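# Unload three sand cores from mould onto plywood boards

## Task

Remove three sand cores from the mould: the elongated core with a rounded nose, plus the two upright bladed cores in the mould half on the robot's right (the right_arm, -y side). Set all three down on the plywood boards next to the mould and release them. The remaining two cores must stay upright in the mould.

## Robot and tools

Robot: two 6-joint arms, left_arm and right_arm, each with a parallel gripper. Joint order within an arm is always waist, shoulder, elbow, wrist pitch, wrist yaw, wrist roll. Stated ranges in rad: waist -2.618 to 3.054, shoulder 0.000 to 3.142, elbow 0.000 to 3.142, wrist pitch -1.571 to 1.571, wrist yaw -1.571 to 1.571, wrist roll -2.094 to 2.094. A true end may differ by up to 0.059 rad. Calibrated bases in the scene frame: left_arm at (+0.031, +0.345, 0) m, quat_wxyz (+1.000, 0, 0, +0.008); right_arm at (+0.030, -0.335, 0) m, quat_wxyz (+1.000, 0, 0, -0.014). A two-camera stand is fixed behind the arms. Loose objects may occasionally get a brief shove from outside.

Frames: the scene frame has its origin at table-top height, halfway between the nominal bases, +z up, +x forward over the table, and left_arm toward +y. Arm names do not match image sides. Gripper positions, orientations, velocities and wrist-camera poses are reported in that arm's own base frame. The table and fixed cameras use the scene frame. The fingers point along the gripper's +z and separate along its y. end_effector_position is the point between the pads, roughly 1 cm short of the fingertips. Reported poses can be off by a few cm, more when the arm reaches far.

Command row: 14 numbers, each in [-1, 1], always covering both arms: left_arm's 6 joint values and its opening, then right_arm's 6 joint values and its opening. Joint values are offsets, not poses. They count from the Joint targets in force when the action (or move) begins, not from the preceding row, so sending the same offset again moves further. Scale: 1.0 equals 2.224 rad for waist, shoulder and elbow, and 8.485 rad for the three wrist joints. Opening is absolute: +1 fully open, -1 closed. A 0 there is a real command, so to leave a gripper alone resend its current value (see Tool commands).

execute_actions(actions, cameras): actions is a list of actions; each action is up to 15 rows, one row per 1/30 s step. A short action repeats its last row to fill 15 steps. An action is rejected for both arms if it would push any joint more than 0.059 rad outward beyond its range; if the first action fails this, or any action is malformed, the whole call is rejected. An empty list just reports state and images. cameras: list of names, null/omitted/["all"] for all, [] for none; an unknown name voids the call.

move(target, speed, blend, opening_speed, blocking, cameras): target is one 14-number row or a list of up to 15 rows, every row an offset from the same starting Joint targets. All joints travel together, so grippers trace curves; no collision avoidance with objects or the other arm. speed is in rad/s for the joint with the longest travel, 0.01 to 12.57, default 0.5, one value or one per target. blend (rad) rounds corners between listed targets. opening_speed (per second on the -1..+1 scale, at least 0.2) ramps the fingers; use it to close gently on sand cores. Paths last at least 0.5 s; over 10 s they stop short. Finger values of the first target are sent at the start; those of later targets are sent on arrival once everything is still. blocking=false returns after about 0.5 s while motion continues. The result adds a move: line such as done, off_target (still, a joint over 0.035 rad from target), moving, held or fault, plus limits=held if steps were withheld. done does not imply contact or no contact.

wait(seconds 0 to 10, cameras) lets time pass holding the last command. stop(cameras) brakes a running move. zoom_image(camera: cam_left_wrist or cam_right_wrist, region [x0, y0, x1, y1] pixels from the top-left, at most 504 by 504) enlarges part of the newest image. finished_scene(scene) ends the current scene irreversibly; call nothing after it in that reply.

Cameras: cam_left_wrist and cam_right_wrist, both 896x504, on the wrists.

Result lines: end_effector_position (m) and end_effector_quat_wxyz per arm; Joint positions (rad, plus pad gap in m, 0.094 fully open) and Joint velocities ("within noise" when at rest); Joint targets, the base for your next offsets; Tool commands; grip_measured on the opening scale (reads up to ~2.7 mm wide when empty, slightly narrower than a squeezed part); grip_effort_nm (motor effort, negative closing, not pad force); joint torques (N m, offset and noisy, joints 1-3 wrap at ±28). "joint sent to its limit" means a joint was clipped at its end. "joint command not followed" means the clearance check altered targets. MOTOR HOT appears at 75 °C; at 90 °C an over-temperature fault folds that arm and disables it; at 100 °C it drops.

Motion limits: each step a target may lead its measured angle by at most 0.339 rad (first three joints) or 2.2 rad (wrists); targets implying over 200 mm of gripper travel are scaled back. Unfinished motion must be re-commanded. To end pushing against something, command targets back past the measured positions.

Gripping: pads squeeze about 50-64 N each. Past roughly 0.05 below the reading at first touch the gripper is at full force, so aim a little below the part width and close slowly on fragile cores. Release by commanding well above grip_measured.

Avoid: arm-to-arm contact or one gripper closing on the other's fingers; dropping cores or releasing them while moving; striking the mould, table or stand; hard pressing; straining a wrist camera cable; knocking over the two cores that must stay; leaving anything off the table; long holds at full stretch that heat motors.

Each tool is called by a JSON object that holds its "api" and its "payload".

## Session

{"api": "execute_actions", "payload": {"actions": []}}

Scene clock: 0.00 s.
left_arm: end_effector_position=(+0.3491, -0.0518, +0.2089) grip_measured=+1.000 grip_effort_nm=n/a end_effector_quat_wxyz=(+0.533, -0.007, +0.816, -0.226) | right_arm: end_effector_position=(+0.3047, +0.0784, +0.1820) grip_measured=+1.000 grip_effort_nm=n/a end_effector_quat_wxyz=(+0.477, +0.034, +0.863, +0.162)
Joint positions: left_arm=[0.064 1.008 0.577 0.059 0.429 -0.249 0.094] | right_arm=[0.21 0.845 0.563 -0.234 -0.068 0.329 0.094]
Joint velocities: within noise
Joint torques (N m): no reading
Heat: left arm: 32 °C; right arm: 33 °C.
Joint targets: left_arm=[0.064 1.000 0.586 0.062 0.431 -0.247] | right_arm=[0.210 0.838 0.575 -0.230 -0.068 0.327]
Tool commands: left_gripper/opening=+1.0 right_gripper/opening=+1.0

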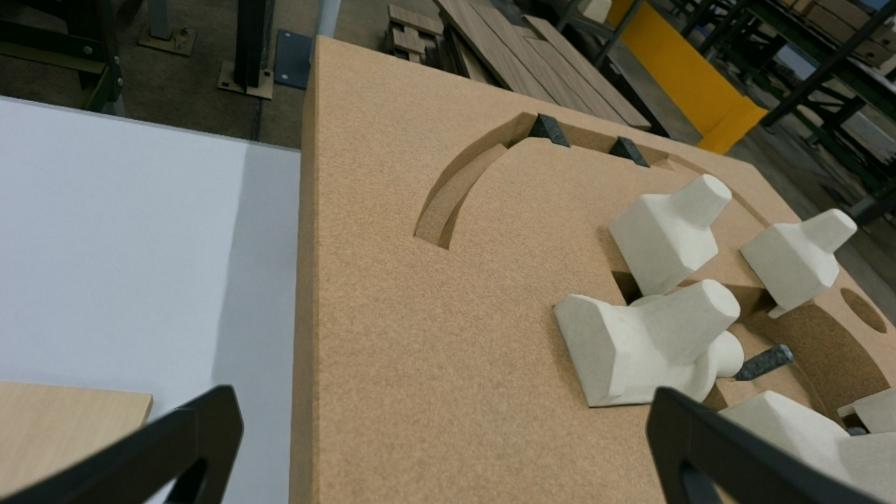

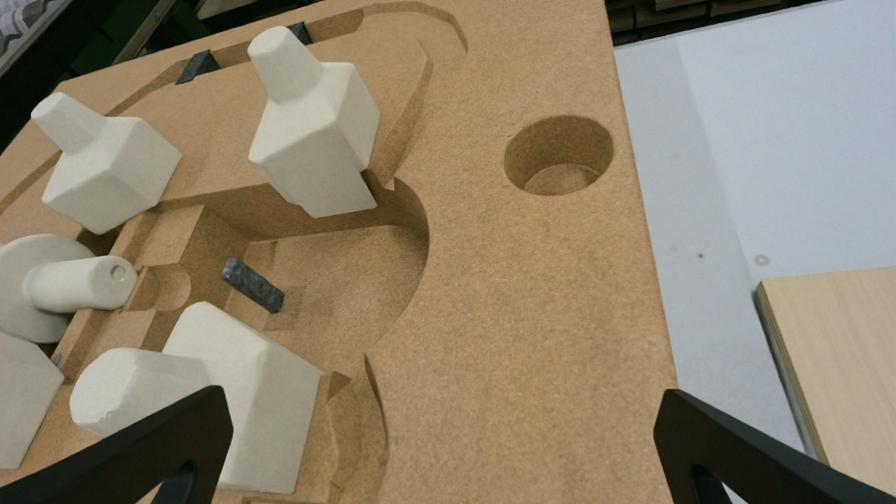

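{"api": "move", "payload": {"target": [-0.2873,0.4699,0.8022,-0.1446,-0.0508,0.0291,1,0.1556,0.2774,0.3462,-0.0629,0.008,-0.0385,1], "speed": 1.2}}

Scene clock: 8.80 s.
left_arm: end_effector_position=(+0.4330, -0.2827, +0.3030) grip_measured=+1.000 grip_effort_nm=0.027 end_effector_quat_wxyz=(+0.341, +0.265, +0.896, -0.107) | right_arm: end_effector_position=(+0.3360, +0.2089, +0.2107) grip_measured=+1.000 grip_effort_nm=0.027 end_effector_quat_wxyz=(+0.318, -0.255, +0.908, +0.094)
Joint positions: left_arm=[-0.577 2.026 2.345 -1.158 0.009 -0.006 0.094] | right_arm=[0.551 1.449 1.31 -0.756 -0.006 0.006 0.094]
Joint velocities: within noise
Joint torques (N m): left_arm=[0.12 -8.03 7.05 1.66 -0.09 0.01] | right_arm=[0.47 -4.78 8.76 0.98 0.05 -0.13]
Heat: left arm: 33 °C; right arm: 35 °C.
Joint targets: left_arm=[-0.575 2.045 2.371 -1.164 0.000 0.000] | right_arm=[0.556 1.455 1.345 -0.764 0.000 0.000]
move: done

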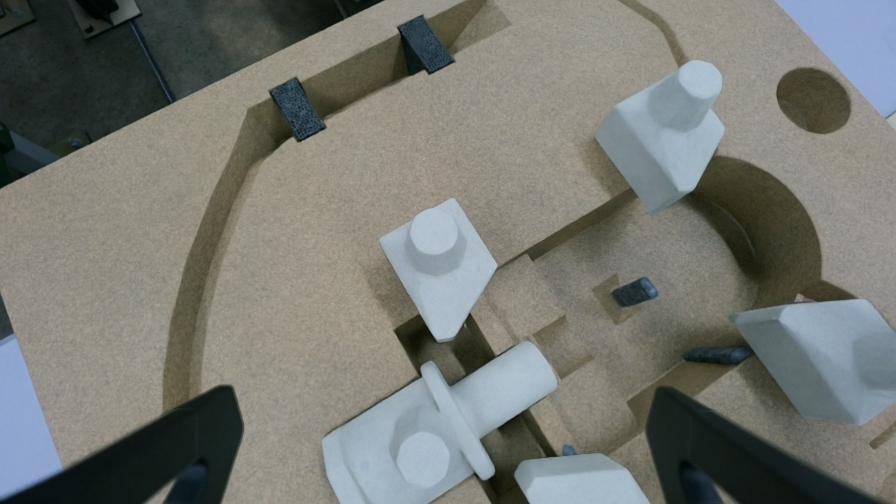

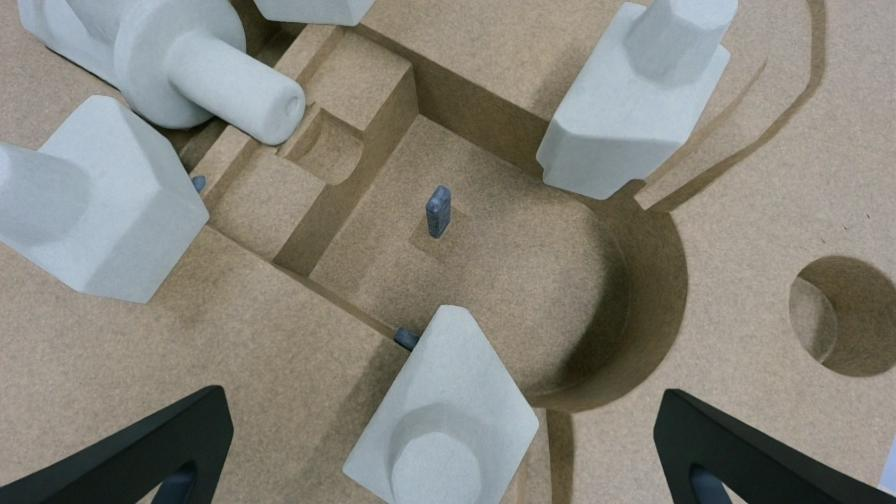

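{"api": "move", "payload": {"target": [[0.129,0.054,-0.1016,-0.0119,0.0931,0.1391,0.4,0.0022,-0.0481,-0.1475,0.0282,0,0,1],[0.129,0.054,-0.1016,-0.0119,0.0931,0.1391,0.4,0.0022,-0.0481,-0.1475,0.0282,0,0,-0.5]], "speed": 0.8, "opening_speed": 1.2}}

Scene clock: 31.20 s.
left_arm: end_effector_position=(+0.4164, -0.2527, +0.2113) grip_measured=+0.402 grip_effort_nm=-0.071 end_effector_quat_wxyz=(+0.290, +0.655, +0.644, -0.268) | right_arm: end_effector_position=(+0.3182, +0.1999, +0.1543) grip_measured=-0.308 grip_effort_nm=-1.004 end_effector_quat_wxyz=(+0.317, -0.258, +0.908, +0.094)
Joint positions: left_arm=[-0.29 2.145 2.152 -1.257 0.759 1.168 0.066] | right_arm=[0.555 1.376 1.027 -0.549 -0.006 0.004 0.033]
Joint velocities: within noise
Joint torques (N m): left_arm=[0.1 -8.92 4.29 0.92 0.81 0.09] | right_arm=[0.43 -6.94 5.27 1.32 0.05 -0.09]
Heat: left arm: 36 °C; right arm: 36 °C.
Joint targets: left_arm=[-0.288 2.165 2.145 -1.265 0.790 1.181] | right_arm=[0.560 1.348 1.017 -0.525 0.000 0.000]
move: done

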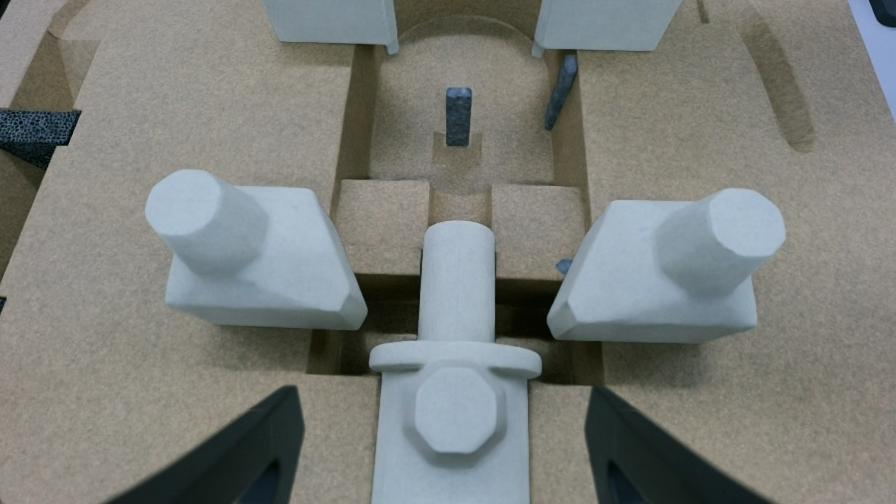

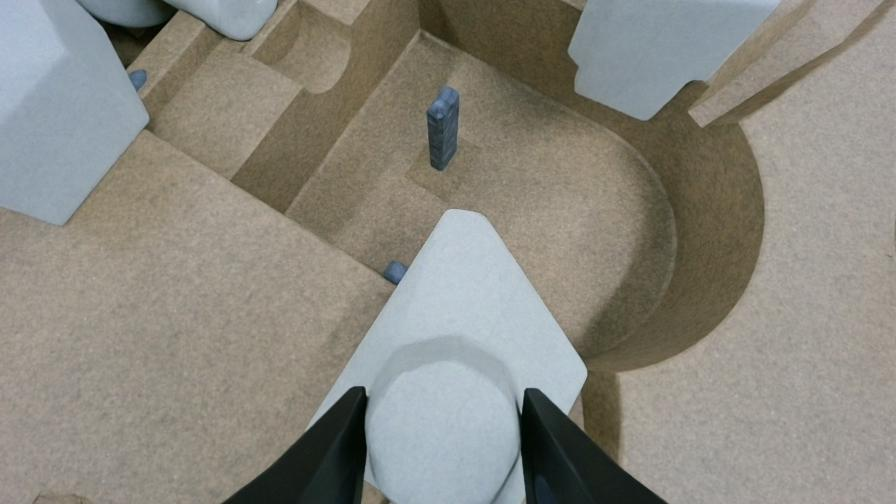

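{"api": "move", "payload": {"target": [[-0.0022,-0.0333,-0.1493,0.0348,0,0,0.4,0,0.0054,0.1102,-0.0206,0,0,-0.5],[-0.0022,-0.0333,-0.1493,0.0348,0,0,0.4,0,0.0211,0.2001,-0.0403,0,0,-0.5],[-0.0022,-0.0333,-0.1493,0.0348,0,0,-0.6,0,0.0211,0.2001,-0.0403,0,0,-0.5]], "speed": 0.5, "blend": [0.05,0,0], "opening_speed": 1.2}}

Scene clock: 48.57 s.
left_arm: end_effector_position=(+0.4163, -0.2528, +0.1294) grip_measured=-0.113 grip_effort_nm=-1.004 end_effector_quat_wxyz=(+0.279, +0.654, +0.647, -0.274) | right_arm: end_effector_position=(+0.3165, +0.1988, +0.2425) grip_measured=-0.308 grip_effort_nm=-1.009 end_effector_quat_wxyz=(+0.310, -0.259, +0.910, +0.092)
Joint positions: left_arm=[-0.29 2.139 1.822 -0.963 0.76 1.175 0.042] | right_arm=[0.555 1.404 1.411 -0.921 -0.006 0.003 0.033]
Joint velocities: within noise
Joint torques (N m): left_arm=[-0.23 -13.97 4.16 0.87 0.83 0.03] | right_arm=[0.44 -5.37 9.91 1.58 0.05 -0.08]
Heat: left arm: 41 °C; right arm: 37 °C.
Joint targets: left_arm=[-0.293 2.091 1.812 -0.970 0.790 1.181] | right_arm=[0.560 1.395 1.462 -0.867 0.000 0.000]
move: off_target (left_arm, right_arm); target 3's new numbers were sent with left_arm's shoulder 0.048 rad from that target; left_arm: the shoulder is farthest, 0.048 rad from its target; right_arm: the wrist pitch is farthest, 0.054 rad from its target

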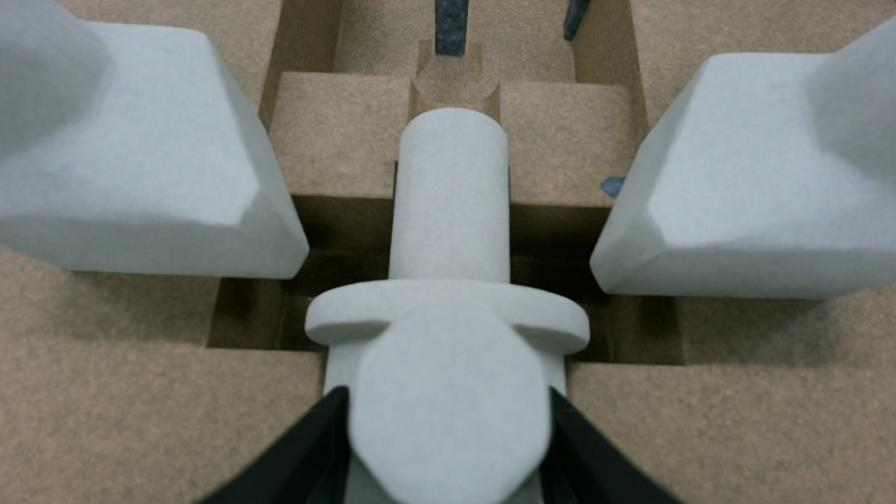

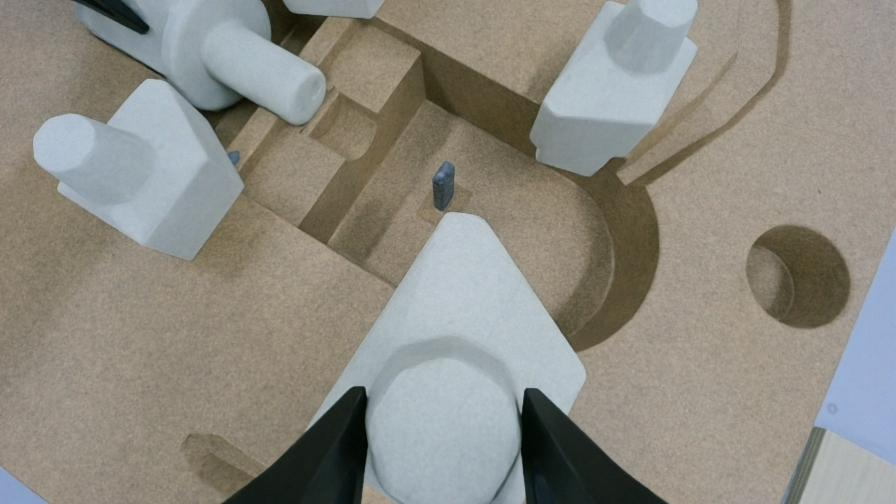

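{"api": "move", "payload": {"target": [[0,0.013,0.0845,-0.0141,0,0,-0.6,-0.0907,-0.0279,-0.0348,0.0017,0,0,-0.5],[0,0.0256,0.161,-0.0312,0,0,-0.6,-0.1815,-0.0558,-0.0696,0.0034,0,0,-0.5],[0.3085,-0.4861,-0.3966,0.0542,-0.0931,-0.1392,-0.6,-0.4537,-0.1394,-0.174,0.0085,0,0,-0.5]], "speed": [0.35,0.35,0.9], "blend": [0.03,0.05,0]}}

Scene clock: 60.43 s.
left_arm: end_effector_position=(+0.2959, +0.1206, +0.1980) grip_measured=-0.114 grip_effort_nm=-1.009 end_effector_quat_wxyz=(+0.381, -0.174, +0.905, +0.072) | right_arm: end_effector_position=(+0.2737, -0.1292, +0.2030) grip_measured=-0.308 grip_effort_nm=-1.004 end_effector_quat_wxyz=(+0.308, +0.211, +0.925, -0.069)
Joint positions: left_arm=[0.389 1.053 0.913 -0.634 0.009 0.006 0.042] | right_arm=[-0.444 1.12 1.069 -0.878 0.001 0.003 0.033]
Joint velocities: within noise
Joint torques (N m): left_arm=[0.4 -5.56 7.05 3.15 -0.06 -0.13] | right_arm=[-0.43 -5.39 6.32 1.84 -0.03 -0.08]
Heat: left arm: 46 °C; right arm: 38 °C.
Joint targets: left_arm=[0.393 1.010 0.930 -0.510 0.000 0.000] | right_arm=[-0.449 1.085 1.075 -0.795 0.000 0.000]
move: off_target (left_arm, right_arm); left_arm: the wrist pitch is farthest, 0.123 rad from its target; right_arm: the wrist pitch is farthest, 0.083 rad from its target

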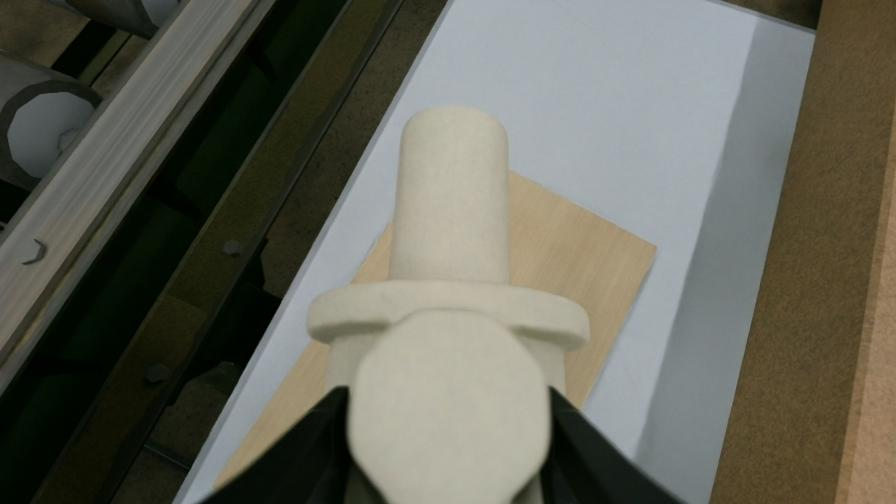

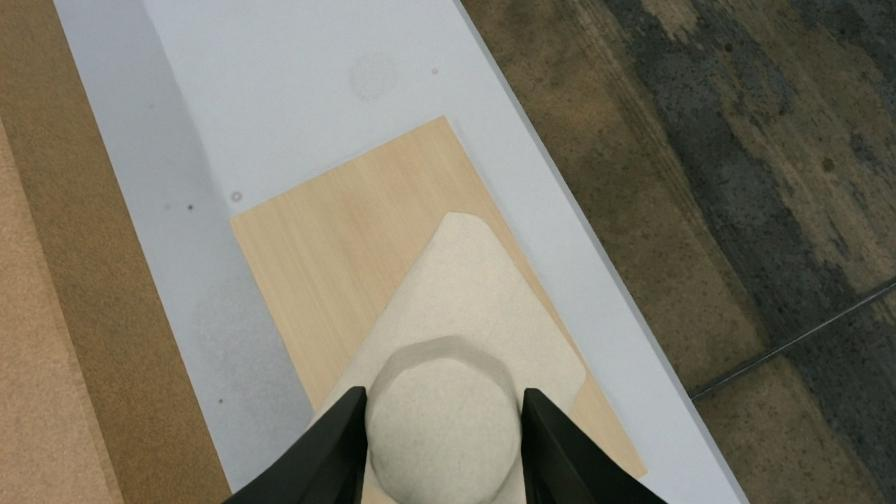

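{"api": "move", "payload": {"target": [0,-0.0292,-0.1808,0.0407,0,0,-0.6,-0.0027,-0.0337,-0.1785,0.0407,0,0,-0.5], "speed": 0.5}}

Scene clock: 69.47 s.
left_arm: end_effector_position=(+0.2775, +0.1131, +0.1048) grip_measured=-0.114 grip_effort_nm=-0.999 end_effector_quat_wxyz=(+0.382, -0.174, +0.905, +0.072) | right_arm: end_effector_position=(+0.2630, -0.1247, +0.1174) grip_measured=-0.308 grip_effort_nm=-1.009 end_effector_quat_wxyz=(+0.319, +0.210, +0.921, -0.072)
Joint positions: left_arm=[0.389 0.989 0.51 -0.292 0.008 0.005 0.042] | right_arm=[-0.447 1.038 0.672 -0.538 -0.001 0.002 0.033]
Joint velocities: within noise
Joint torques (N m): left_arm=[0.36 -5.01 7.05 3.2 -0.06 -0.11] | right_arm=[-0.57 -4.37 6.48 1.93 0.01 -0.07]
Heat: left arm: 41 °C; right arm: 39 °C.
Joint targets: left_arm=[0.393 0.945 0.528 -0.165 0.000 0.000] | right_arm=[-0.455 1.010 0.678 -0.449 0.000 0.000]
move: off_target (left_arm, right_arm); left_arm: the wrist pitch is farthest, 0.127 rad from its target; right_arm: the wrist pitch is farthest, 0.089 rad from its target

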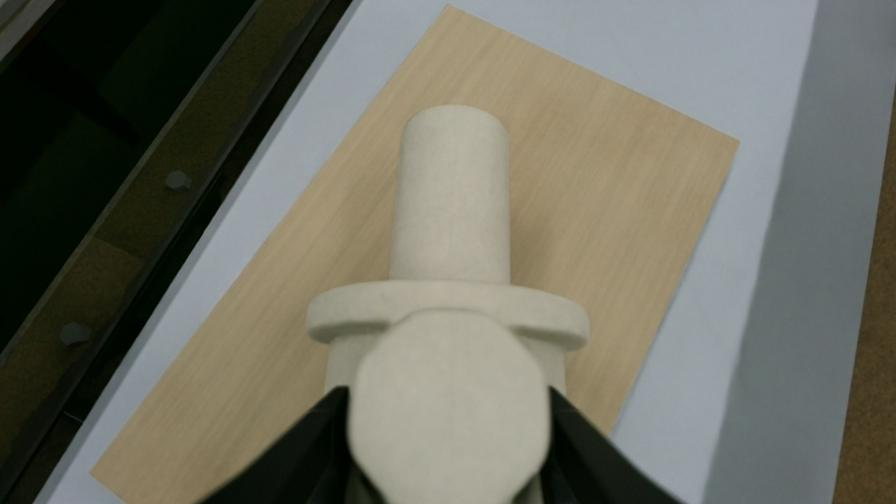

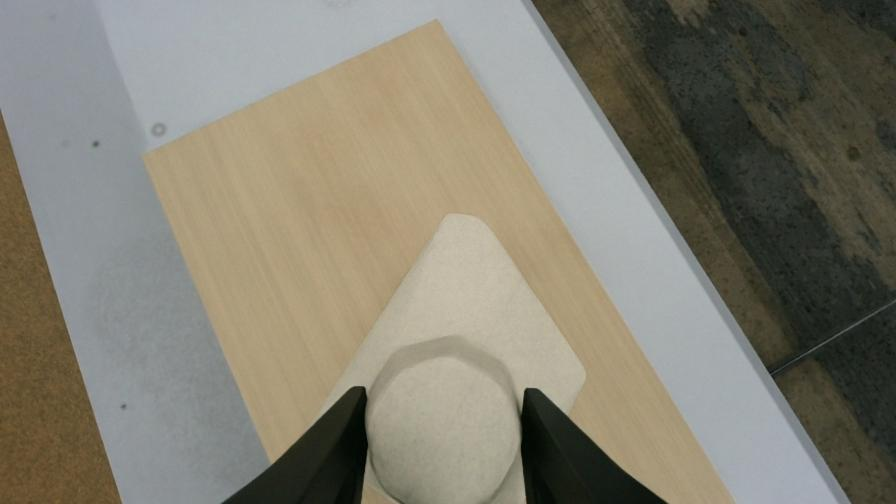

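{"api": "move", "payload": {"target": [0,0.0034,-0.0128,0.0042,0,0,-0.6,0,0.0025,-0.0077,0.0025,0,0,-0.5], "speed": 0.2, "cameras": []}}

{"api": "move", "payload": {"target": [0,0.0021,-0.008,0.0027,0,0,-0.6,0,0.002,-0.0062,0.002,0,0,-0.5], "speed": 0.2, "cameras": []}}

Scene clock: 74.40 s.
left_arm: end_effector_position=(+0.2772, +0.1130, +0.0998) grip_measured=-0.114 grip_effort_nm=-0.994 end_effector_quat_wxyz=(+0.386, -0.174, +0.903, +0.073) | right_arm: end_effector_position=(+0.2638, -0.1251, +0.1146) grip_measured=-0.308 grip_effort_nm=-1.004 end_effector_quat_wxyz=(+0.323, +0.210, +0.920, -0.072)
Joint positions: left_arm=[0.389 0.989 0.484 -0.259 0.008 0.005 0.042] | right_arm=[-0.447 1.038 0.656 -0.515 -0.001 0.002 0.033]
Joint velocities: within noise
Joint torques (N m): left_arm=[0.31 -4.52 6.8 3.23 -0.04 -0.12] | right_arm=[-0.66 -3.88 6.38 1.92 0.01 -0.07]
Heat: left arm: 39 °C; right arm: 40 °C.
Joint targets: left_arm=[0.393 0.953 0.500 -0.129 0.000 0.000] | right_arm=[-0.455 1.016 0.661 -0.428 0.000 0.000]
move: off_target (left_arm, right_arm); left_arm: the wrist pitch is farthest, 0.130 rad from its target; right_arm: the wrist pitch is farthest, 0.087 rad from its target
No camera images: "cameras" was empty.

Scene clock: 75.20 s.
left_arm: end_effector_position=(+0.2777, +0.1133, +0.0976) grip_measured=-0.114 grip_effort_nm=-0.994 end_effector_quat_wxyz=(+0.390, -0.174, +0.901, +0.074) | right_arm: end_effector_position=(+0.2658, -0.1261, +0.1140) grip_measured=-0.308 grip_effort_nm=-1.004 end_effector_quat_wxyz=(+0.329, +0.210, +0.918, -0.074)
Joint positions: left_arm=[0.389 0.989 0.469 -0.234 0.008 0.004 0.042] | right_arm=[-0.447 1.038 0.646 -0.491 -0.001 0.002 0.033]
Joint velocities: within noise
Joint torques (N m): left_arm=[0.38 -4.04 6.61 3.21 -0.08 -0.12] | right_arm=[-0.66 -3.51 6.11 1.87 0.01 -0.06]
Heat: left arm: 40 °C; right arm: 40 °C.
Joint targets: left_arm=[0.393 0.957 0.482 -0.106 0.000 0.000] | right_arm=[-0.455 1.020 0.647 -0.411 0.000 0.000]
move: off_target (left_arm, right_arm); left_arm: the wrist pitch is farthest, 0.128 rad from its target; right_arm: the wrist pitch is farthest, 0.080 rad from its target
No camera images: "cameras" was empty.

{"api": "move", "payload": {"target": [[0,0.0013,-0.0048,0.0016,0,0,-0.6,0,0,0,0,0,0,-0.5],[0,0.0013,-0.0048,0.0016,0,0,0.6,0,0,0,0,0,0,1],[0,0.0013,0.1,-0.026,0,0,0.6,0,-0.002,0.1987,-0.0513,0,0,1],[-0.6893,-0.0859,0.0189,0.0411,0,0,0.6,0.3777,0.3858,0.4645,-0.0042,0,0,1]], "speed": [0.3,0.3,0.6,1.0], "blend": [0,0,0.1,0], "opening_speed": 1.0}}

Scene clock: 88.73 s.
left_arm: end_effector_position=(+0.1426, -0.3036, +0.2952) grip_measured=+0.598 grip_effort_nm=0.115 end_effector_quat_wxyz=(+0.587, +0.387, +0.605, -0.374) | right_arm: end_effector_position=(+0.5012, +0.2080, +0.2121) grip_measured=+0.997 grip_effort_nm=0.178 end_effector_quat_wxyz=(+0.413, -0.176, +0.890, +0.083)
Joint positions: left_arm=[-1.133 0.781 0.535 0.216 0.003 0.003 0.075] | right_arm=[0.391 1.874 1.646 -0.472 -0.002 0.002 0.094]
Joint velocities: within noise
Joint torques (N m): left_arm=[-0.5 -1.85 5.12 2.49 0 -0.1] | right_arm=[-0.38 -8.58 8.95 1.53 0.01 -0.06]
Heat: left arm: 41 °C; right arm: 40 °C.
Joint targets: left_arm=[-1.140 0.766 0.524 0.242 0.000 0.000] | right_arm=[0.385 1.878 1.680 -0.447 0.000 0.000]
move: done; target 2's new numbers were sent with left_arm's wrist pitch 0.123 rad from that target

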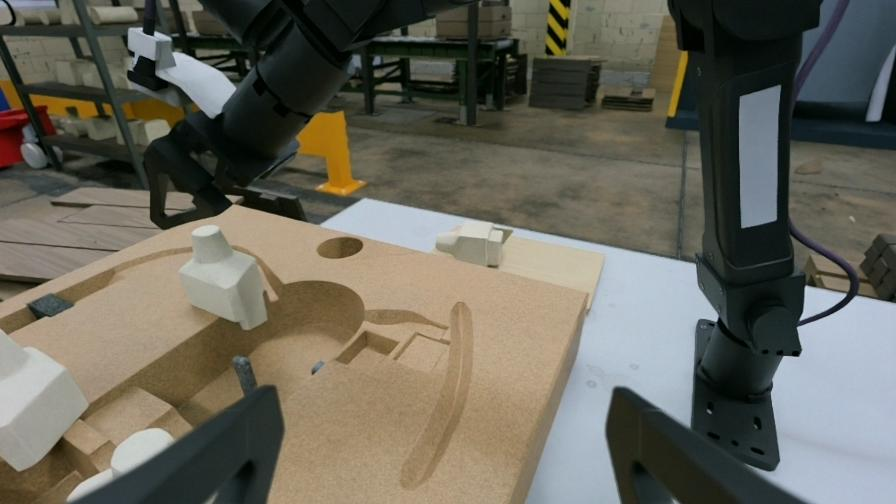

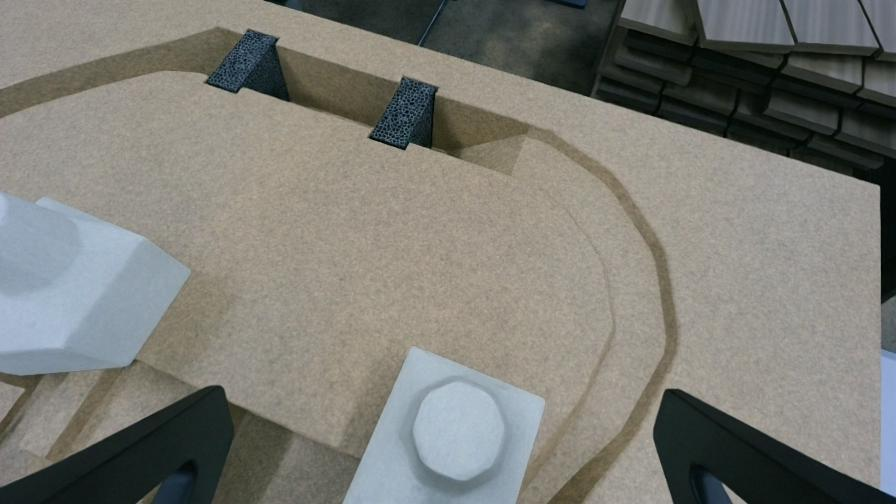

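{"api": "zoom_image", "payload": {"camera": "cam_left_wrist", "region": [400, 190, 620, 310]}}

Scaled by 2.291.

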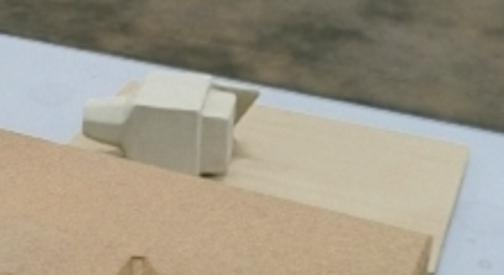

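{"api": "move", "payload": {"target": [[0,0,0,0,0,0,0.6,-0.0043,0.0058,-0.1079,0.0257,0,0,1],[0,0,0,0,0,0,0.6,-0.0043,0.0058,-0.1079,0.0257,0,0,-0.5]], "speed": 0.6, "opening_speed": 1.2, "cameras": ["cam_right_wrist"]}}

Scene clock: 102.37 s.
left_arm: end_effector_position=(+0.1426, -0.3036, +0.2956) grip_measured=+0.598 grip_effort_nm=0.120 end_effector_quat_wxyz=(+0.588, +0.387, +0.604, -0.374) | right_arm: end_effector_position=(+0.5015, +0.2033, +0.1565) grip_measured=-0.284 grip_effort_nm=-1.004 end_effector_quat_wxyz=(+0.414, -0.172, +0.890, +0.081)
Joint positions: left_arm=[-1.133 0.781 0.535 0.217 0.003 0.003 0.075] | right_arm=[0.383 1.889 1.444 -0.256 0 0.002 0.034]
Joint velocities: within noise
Joint torques (N m): left_arm=[-0.47 -1.88 5.24 2.49 -0.02 -0.07] | right_arm=[-0.66 -8.81 5.86 1.55 -0.01 -0.07]
Heat: left arm: 41 °C; right arm: 40 °C.
Joint targets: left_arm=[-1.140 0.766 0.524 0.243 0.000 0.000] | right_arm=[0.376 1.891 1.440 -0.228 0.000 0.000]
move: done
Images, in order (width x height): cam_right_wrist 896x504.

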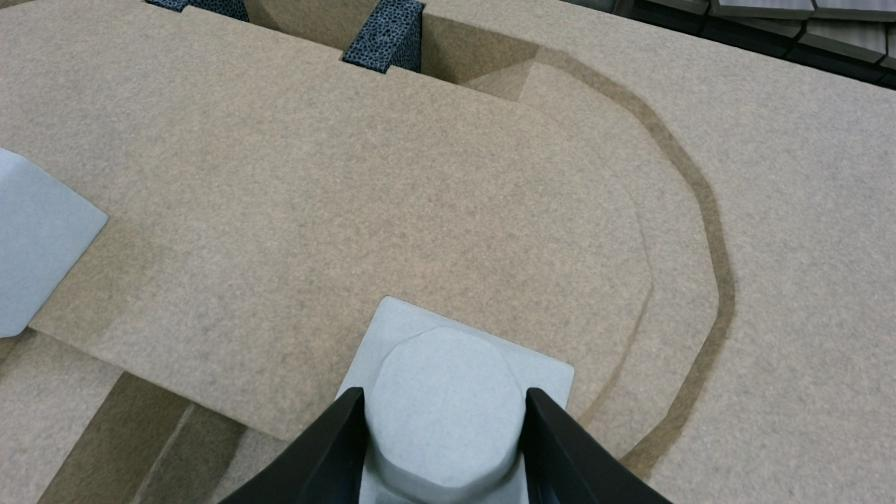

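{"api": "move", "payload": {"target": [[0,0,0,0,0,0,0.6,0,-0.0081,0.0835,-0.0148,0,0,-0.5],[0,0,0,0,0,0,0.6,0,-0.0009,0.1767,-0.0391,0,0,-0.5],[0,0,0,0,0,0,0.6,-0.3826,-0.4667,-0.2662,-0.0474,0,-0.0177,-0.5]], "speed": [0.4,0.5,0.9], "blend": [0.03,0.05,0]}}

{"api": "zoom_image", "payload": {"camera": "cam_left_wrist", "region": [400, 120, 620, 310]}}

Scene clock: 119.40 s.
left_arm: end_effector_position=(+0.1426, -0.3036, +0.2956) grip_measured=+0.598 grip_effort_nm=0.115 end_effector_quat_wxyz=(+0.588, +0.387, +0.604, -0.374) | right_arm: end_effector_position=(+0.2531, -0.1288, +0.2060) grip_measured=-0.285 grip_effort_nm=-1.004 end_effector_quat_wxyz=(+0.388, +0.150, +0.901, -0.126)
Joint positions: left_arm=[-1.133 0.781 0.535 0.217 0.003 0.003 0.075] | right_arm=[-0.469 0.874 0.842 -0.699 0.008 -0.143 0.034]
Joint velocities: within noise
Joint torques (N m): left_arm=[-0.51 -1.85 5.08 2.48 0 -0.11] | right_arm=[-0.54 -2.65 6.52 1.91 -0.09 -0.12]
Heat: left arm: 41 °C; right arm: 41 °C.
Joint targets: left_arm=[-1.140 0.766 0.524 0.243 0.000 0.000] | right_arm=[-0.475 0.853 0.848 -0.631 0.000 -0.150]
move: off_target (right_arm); right_arm: the wrist pitch is farthest, 0.068 rad from its target

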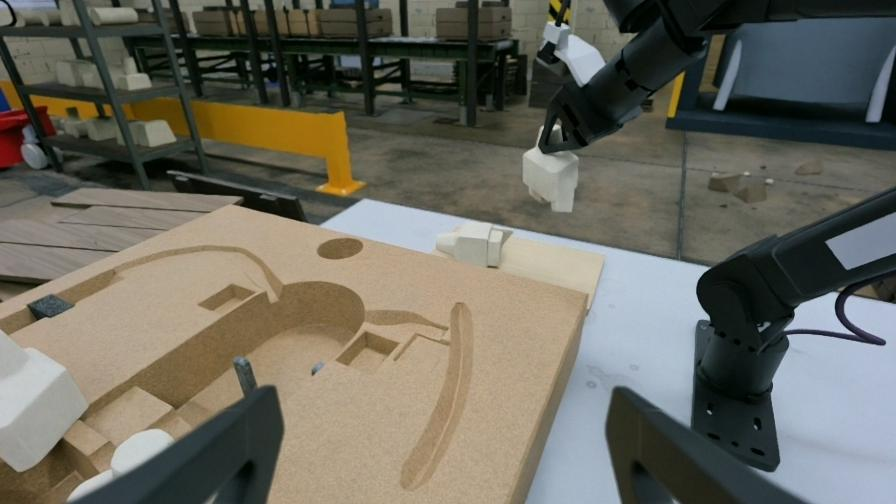

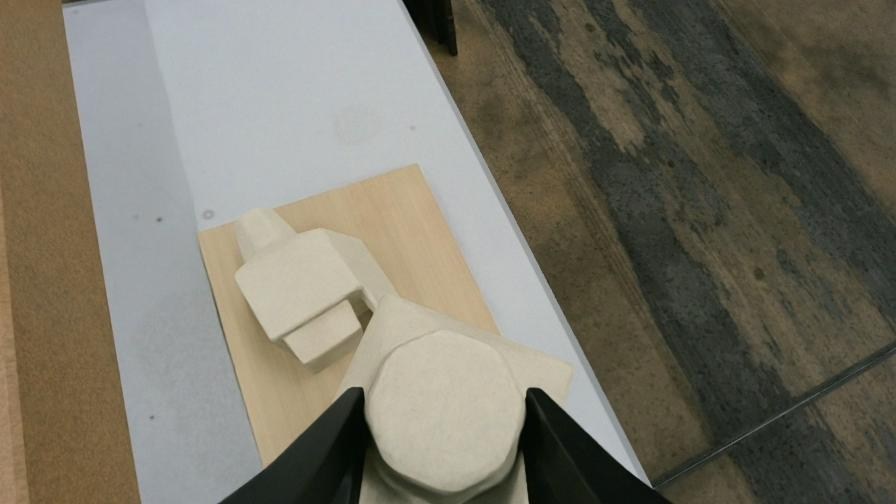

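Scaled by 2.291.

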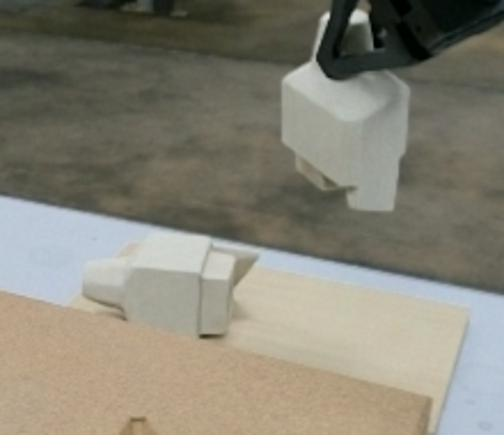

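{"api": "move", "payload": {"target": [0,0,0,0,0,0,0.6,0,-0.018,-0.1475,0.0335,0,0,-0.5], "speed": 0.5, "cameras": ["cam_left_wrist"]}}

{"api": "zoom_image", "payload": {"camera": "cam_left_wrist", "region": [420, 180, 620, 300]}}

Scene clock: 130.27 s.
left_arm: end_effector_position=(+0.1426, -0.3036, +0.2956) grip_measured=+0.598 grip_effort_nm=0.125 end_effector_quat_wxyz=(+0.588, +0.387, +0.604, -0.374) | right_arm: end_effector_position=(+0.2471, -0.1256, +0.1209) grip_measured=-0.285 grip_effort_nm=-1.004 end_effector_quat_wxyz=(+0.376, +0.150, +0.906, -0.123)
Joint positions: left_arm=[-1.133 0.781 0.535 0.217 0.003 0.003 0.075] | right_arm=[-0.469 0.84 0.512 -0.429 0.008 -0.144 0.034]
Joint velocities: within noise
Joint torques (N m): left_arm=[-0.49 -1.95 5.24 2.5 -0.01 -0.1] | right_arm=[-0.55 -3.12 6.82 2 -0.08 -0.11]
Heat: left arm: 41 °C; right arm: 43 °C.
Joint targets: left_arm=[-1.140 0.766 0.524 0.242 0.000 0.000] | right_arm=[-0.475 0.813 0.520 -0.347 0.000 -0.150]
move: off_target (right_arm); right_arm: the wrist pitch is farthest, 0.082 rad from its target
Images, in order (width x height): cam_left_wrist 896x504.

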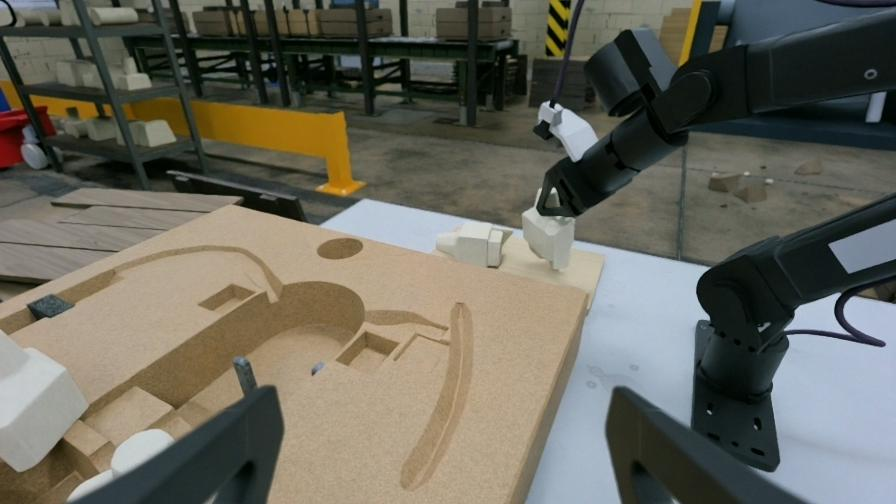

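Scaled by 2.520.

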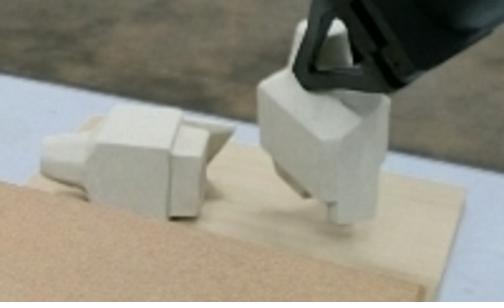

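{"api": "move", "payload": {"target": [0,0,0,0,0,0,0.6,0,0.089,0.1057,-0.031,0,0.0118,-0.5], "speed": 0.4, "cameras": ["cam_left_wrist"]}}

{"api": "zoom_image", "payload": {"camera": "cam_left_wrist", "region": [420, 180, 620, 300]}}

Scene clock: 139.87 s.
left_arm: end_effector_position=(+0.1426, -0.3036, +0.2956) grip_measured=+0.598 grip_effort_nm=0.115 end_effector_quat_wxyz=(+0.588, +0.387, +0.604, -0.374) | right_arm: end_effector_position=(+0.2470, -0.1256, +0.1203) grip_measured=-0.285 grip_effort_nm=-0.999 end_effector_quat_wxyz=(+0.291, +0.196, +0.933, -0.082)
Joint positions: left_arm=[-1.133 0.781 0.535 0.217 0.003 0.003 0.075] | right_arm=[-0.469 1.016 0.704 -0.644 0.008 -0.057 0.034]
Joint velocities: within noise
Joint torques (N m): left_arm=[-0.54 -1.85 5.2 2.48 -0.02 -0.11] | right_arm=[-0.51 -2.24 10.06 1.33 -0.08 0.04]
Heat: left arm: 41 °C; right arm: 44 °C.
Joint targets: left_arm=[-1.140 0.766 0.524 0.242 0.000 0.000] | right_arm=[-0.475 1.011 0.755 -0.610 0.000 -0.050]
move: off_target (right_arm); right_arm: the elbow is farthest, 0.051 rad from its target
Images, in order (width x height): cam_left_wrist 896x504.

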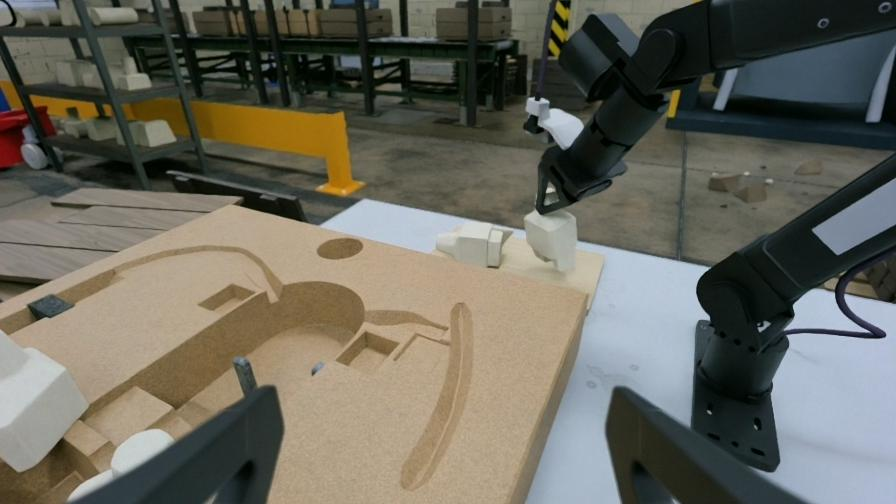

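Scaled by 2.520.

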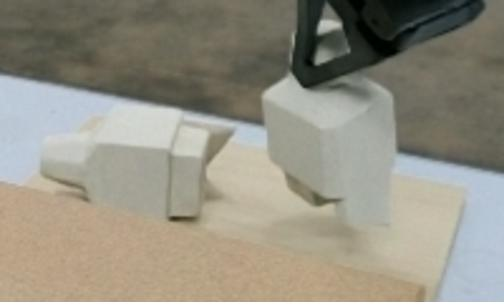

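{"api": "move", "payload": {"target": [0,0,0,0,0,0,0.6,0,0.0036,-0.0144,0.0047,0,0,-0.5], "speed": 0.3, "cameras": []}}

{"api": "move", "payload": {"target": [0,0,0,0,0,0,0.6,0,0.0022,-0.0086,0.0028,0,0,-0.5], "speed": 0.3, "cameras": ["cam_left_wrist"]}}

{"api": "zoom_image", "payload": {"camera": "cam_left_wrist", "region": [420, 180, 620, 300]}}

Scene clock: 144.60 s.
left_arm: end_effector_position=(+0.1426, -0.3036, +0.2956) grip_measured=+0.598 grip_effort_nm=0.120 end_effector_quat_wxyz=(+0.588, +0.387, +0.604, -0.374) | right_arm: end_effector_position=(+0.2487, -0.1265, +0.1196) grip_measured=-0.285 grip_effort_nm=-1.004 end_effector_quat_wxyz=(+0.292, +0.196, +0.932, -0.082)
Joint positions: left_arm=[-1.133 0.781 0.535 0.217 0.003 0.003 0.075] | right_arm=[-0.469 1.024 0.704 -0.635 0.008 -0.057 0.034]
Joint velocities: within noise
Joint torques (N m): left_arm=[-0.51 -1.83 5.15 2.5 -0.03 -0.11] | right_arm=[-0.53 -2.26 7.42 1.64 -0.07 0.03]
Heat: left arm: 42 °C; right arm: 43 °C.
Joint targets: left_arm=[-1.140 0.766 0.524 0.242 0.000 0.000] | right_arm=[-0.475 1.019 0.723 -0.570 0.000 -0.050]
move: off_target (right_arm); right_arm: the wrist pitch is farthest, 0.064 rad from its target
No camera images: "cameras" was empty.

Scene clock: 145.40 s.
left_arm: end_effector_position=(+0.1426, -0.3036, +0.2956) grip_measured=+0.598 grip_effort_nm=0.115 end_effector_quat_wxyz=(+0.588, +0.387, +0.604, -0.374) | right_arm: end_effector_position=(+0.2527, -0.1285, +0.1216) grip_measured=-0.285 grip_effort_nm=-1.004 end_effector_quat_wxyz=(+0.300, +0.196, +0.930, -0.085)
Joint positions: left_arm=[-1.133 0.781 0.535 0.217 0.003 0.003 0.075] | right_arm=[-0.469 1.029 0.704 -0.612 0.008 -0.057 0.034]
Joint velocities: within noise
Joint torques (N m): left_arm=[-0.53 -1.84 5.15 2.49 0 -0.1] | right_arm=[-0.54 -2.35 5.94 1.67 -0.07 0.04]
Heat: left arm: 42 °C; right arm: 43 °C.
Joint targets: left_arm=[-1.140 0.766 0.524 0.242 0.000 0.000] | right_arm=[-0.475 1.024 0.704 -0.546 0.000 -0.050]
move: off_target (right_arm); right_arm: the wrist pitch is farthest, 0.066 rad from its target
Images, in order (width x height): cam_left_wrist 896x504.

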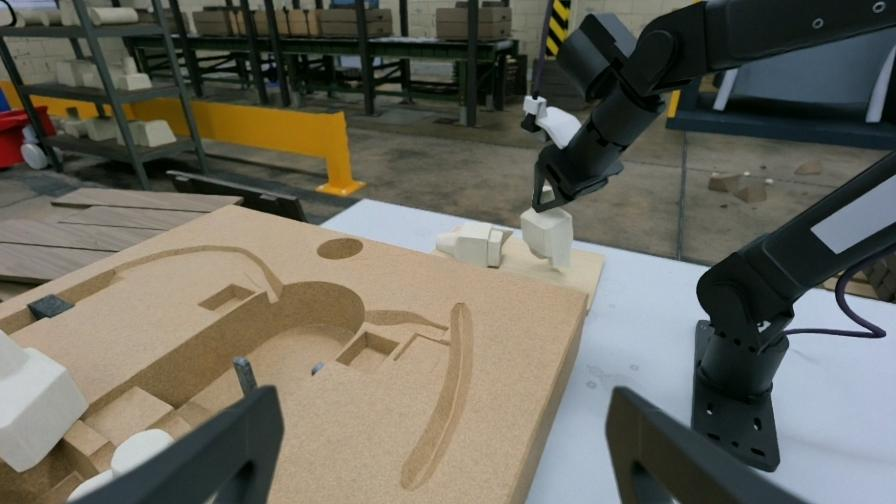

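Scaled by 2.520.

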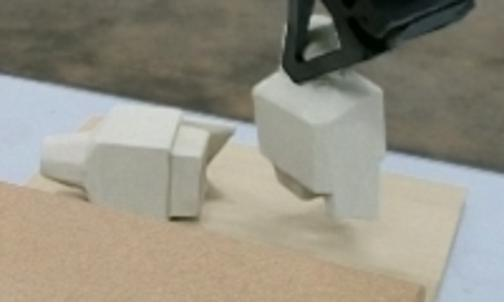

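{"api": "move", "payload": {"target": [0,0,0,0,0,0,0.6,0,0.0018,-0.0125,0.0022,0,0,-0.5], "speed": 0.3, "cameras": []}}

{"api": "move", "payload": {"target": [0,0,0,0,0,0,0.6,0,0.0018,-0.009,0.0025,0,0,-0.5], "speed": 0.3, "cameras": ["cam_left_wrist"]}}

{"api": "zoom_image", "payload": {"camera": "cam_left_wrist", "region": [420, 180, 620, 300]}}

Scene clock: 150.33 s.
left_arm: end_effector_position=(+0.1426, -0.3036, +0.2956) grip_measured=+0.598 grip_effort_nm=0.110 end_effector_quat_wxyz=(+0.588, +0.387, +0.604, -0.374) | right_arm: end_effector_position=(+0.2499, -0.1271, +0.1109) grip_measured=-0.285 grip_effort_nm=-1.004 end_effector_quat_wxyz=(+0.293, +0.196, +0.932, -0.083)
Joint positions: left_arm=[-1.133 0.781 0.535 0.217 0.003 0.003 0.075] | right_arm=[-0.469 1.033 0.673 -0.593 0.008 -0.057 0.034]
Joint velocities: within noise
Joint torques (N m): left_arm=[-0.51 -1.98 5.15 2.49 0 -0.11] | right_arm=[-0.55 -2.4 6.17 1.66 -0.07 0.04]
Heat: left arm: 42 °C; right arm: 43 °C.
Joint targets: left_arm=[-1.140 0.766 0.524 0.242 0.000 0.000] | right_arm=[-0.475 1.028 0.676 -0.527 0.000 -0.050]
move: off_target (right_arm); right_arm: the wrist pitch is farthest, 0.066 rad from its target
No camera images: "cameras" was empty.

Scene clock: 151.27 s.
left_arm: end_effector_position=(+0.1426, -0.3036, +0.2956) grip_measured=+0.598 grip_effort_nm=0.120 end_effector_quat_wxyz=(+0.588, +0.387, +0.604, -0.374) | right_arm: end_effector_position=(+0.2497, -0.1269, +0.1054) grip_measured=-0.285 grip_effort_nm=-1.004 end_effector_quat_wxyz=(+0.292, +0.196, +0.933, -0.082)
Joint positions: left_arm=[-1.133 0.781 0.535 0.217 0.003 0.003 0.075] | right_arm=[-0.469 1.037 0.654 -0.572 0.008 -0.057 0.034]
Joint velocities: within noise
Joint torques (N m): left_arm=[-0.53 -1.83 5.07 2.49 -0.04 -0.1] | right_arm=[-0.55 -2.39 6.13 1.68 -0.08 0.04]
Heat: left arm: 42 °C; right arm: 43 °C.
Joint targets: left_arm=[-1.140 0.766 0.524 0.242 0.000 0.000] | right_arm=[-0.475 1.032 0.656 -0.506 0.000 -0.050]
move: off_target (right_arm); right_arm: the wrist pitch is farthest, 0.066 rad from its target
Images, in order (width x height): cam_left_wrist 896x504.

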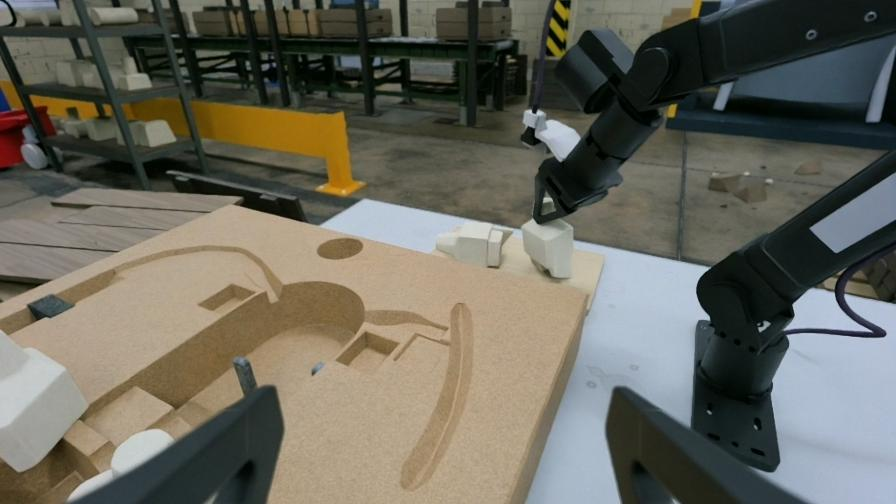

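Scaled by 2.520.

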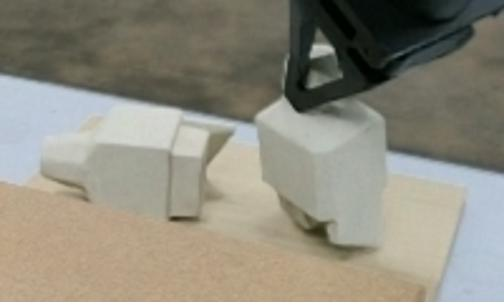

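{"api": "move", "payload": {"target": [[0,0,0,0,0,0,0.6,0,0.0014,-0.0062,0.0019,0,0,-0.5],[0,0,0,0,0,0,0.6,0,0.0014,-0.0062,0.0019,0,0,0]], "speed": 0.2, "opening_speed": 0.5}}

{"api": "zoom_image", "payload": {"camera": "cam_left_wrist", "region": [420, 180, 620, 300]}}

Scene clock: 156.27 s.
left_arm: end_effector_position=(+0.1426, -0.3036, +0.2956) grip_measured=+0.598 grip_effort_nm=0.125 end_effector_quat_wxyz=(+0.588, +0.387, +0.604, -0.374) | right_arm: end_effector_position=(+0.2563, -0.1304, +0.1080) grip_measured=-0.003 grip_effort_nm=0.178 end_effector_quat_wxyz=(+0.310, +0.195, +0.926, -0.087)
Joint positions: left_arm=[-1.133 0.781 0.535 0.217 0.003 0.003 0.075] | right_arm=[-0.469 1.037 0.641 -0.519 0.008 -0.057 0.047]
Joint velocities: within noise
Joint torques (N m): left_arm=[-0.46 -1.88 5.23 2.48 -0.02 -0.11] | right_arm=[-0.46 -2.18 6.11 1.35 -0.06 0.03]
Heat: left arm: 42 °C; right arm: 43 °C.
Joint targets: left_arm=[-1.140 0.766 0.524 0.242 0.000 0.000] | right_arm=[-0.475 1.035 0.643 -0.490 0.000 -0.050]
move: done; target 2's new numbers were sent with right_arm's wrist pitch 0.066 rad from that target

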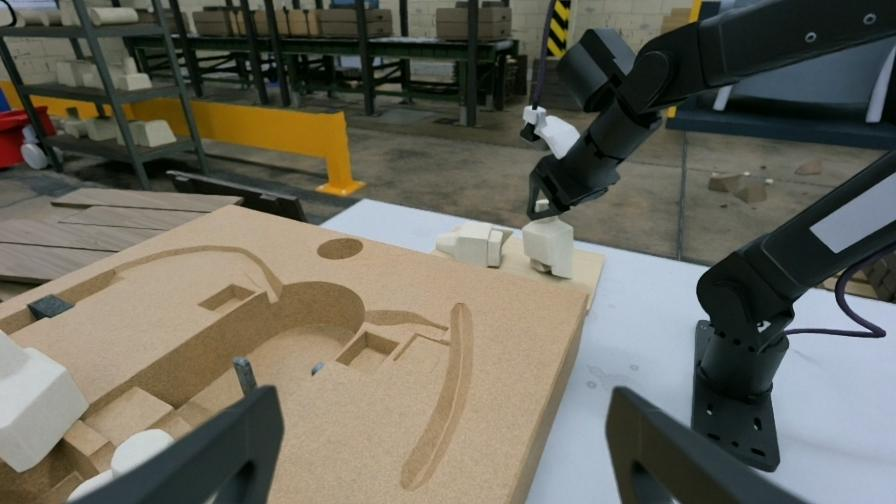

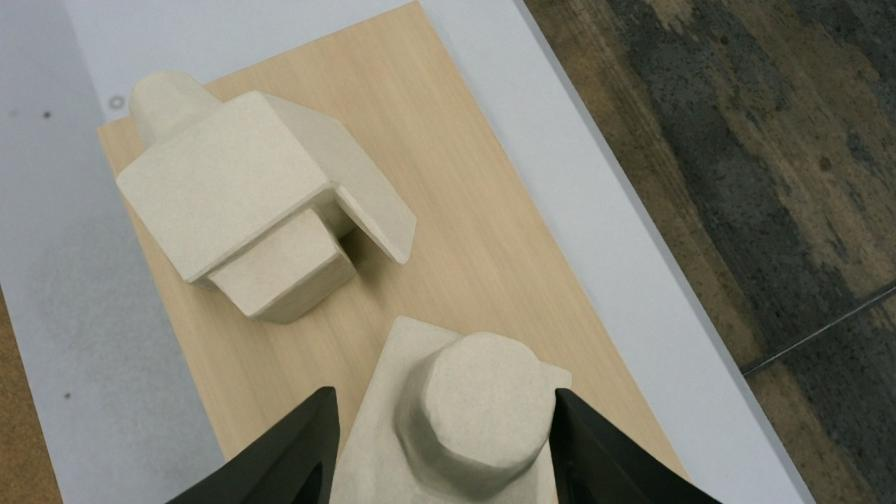

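Scaled by 2.520.

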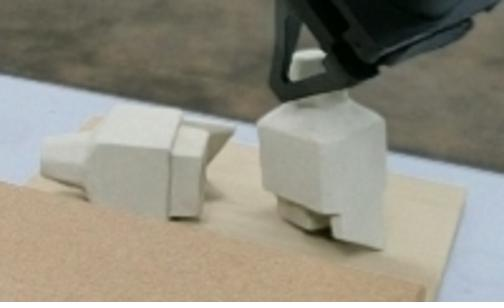

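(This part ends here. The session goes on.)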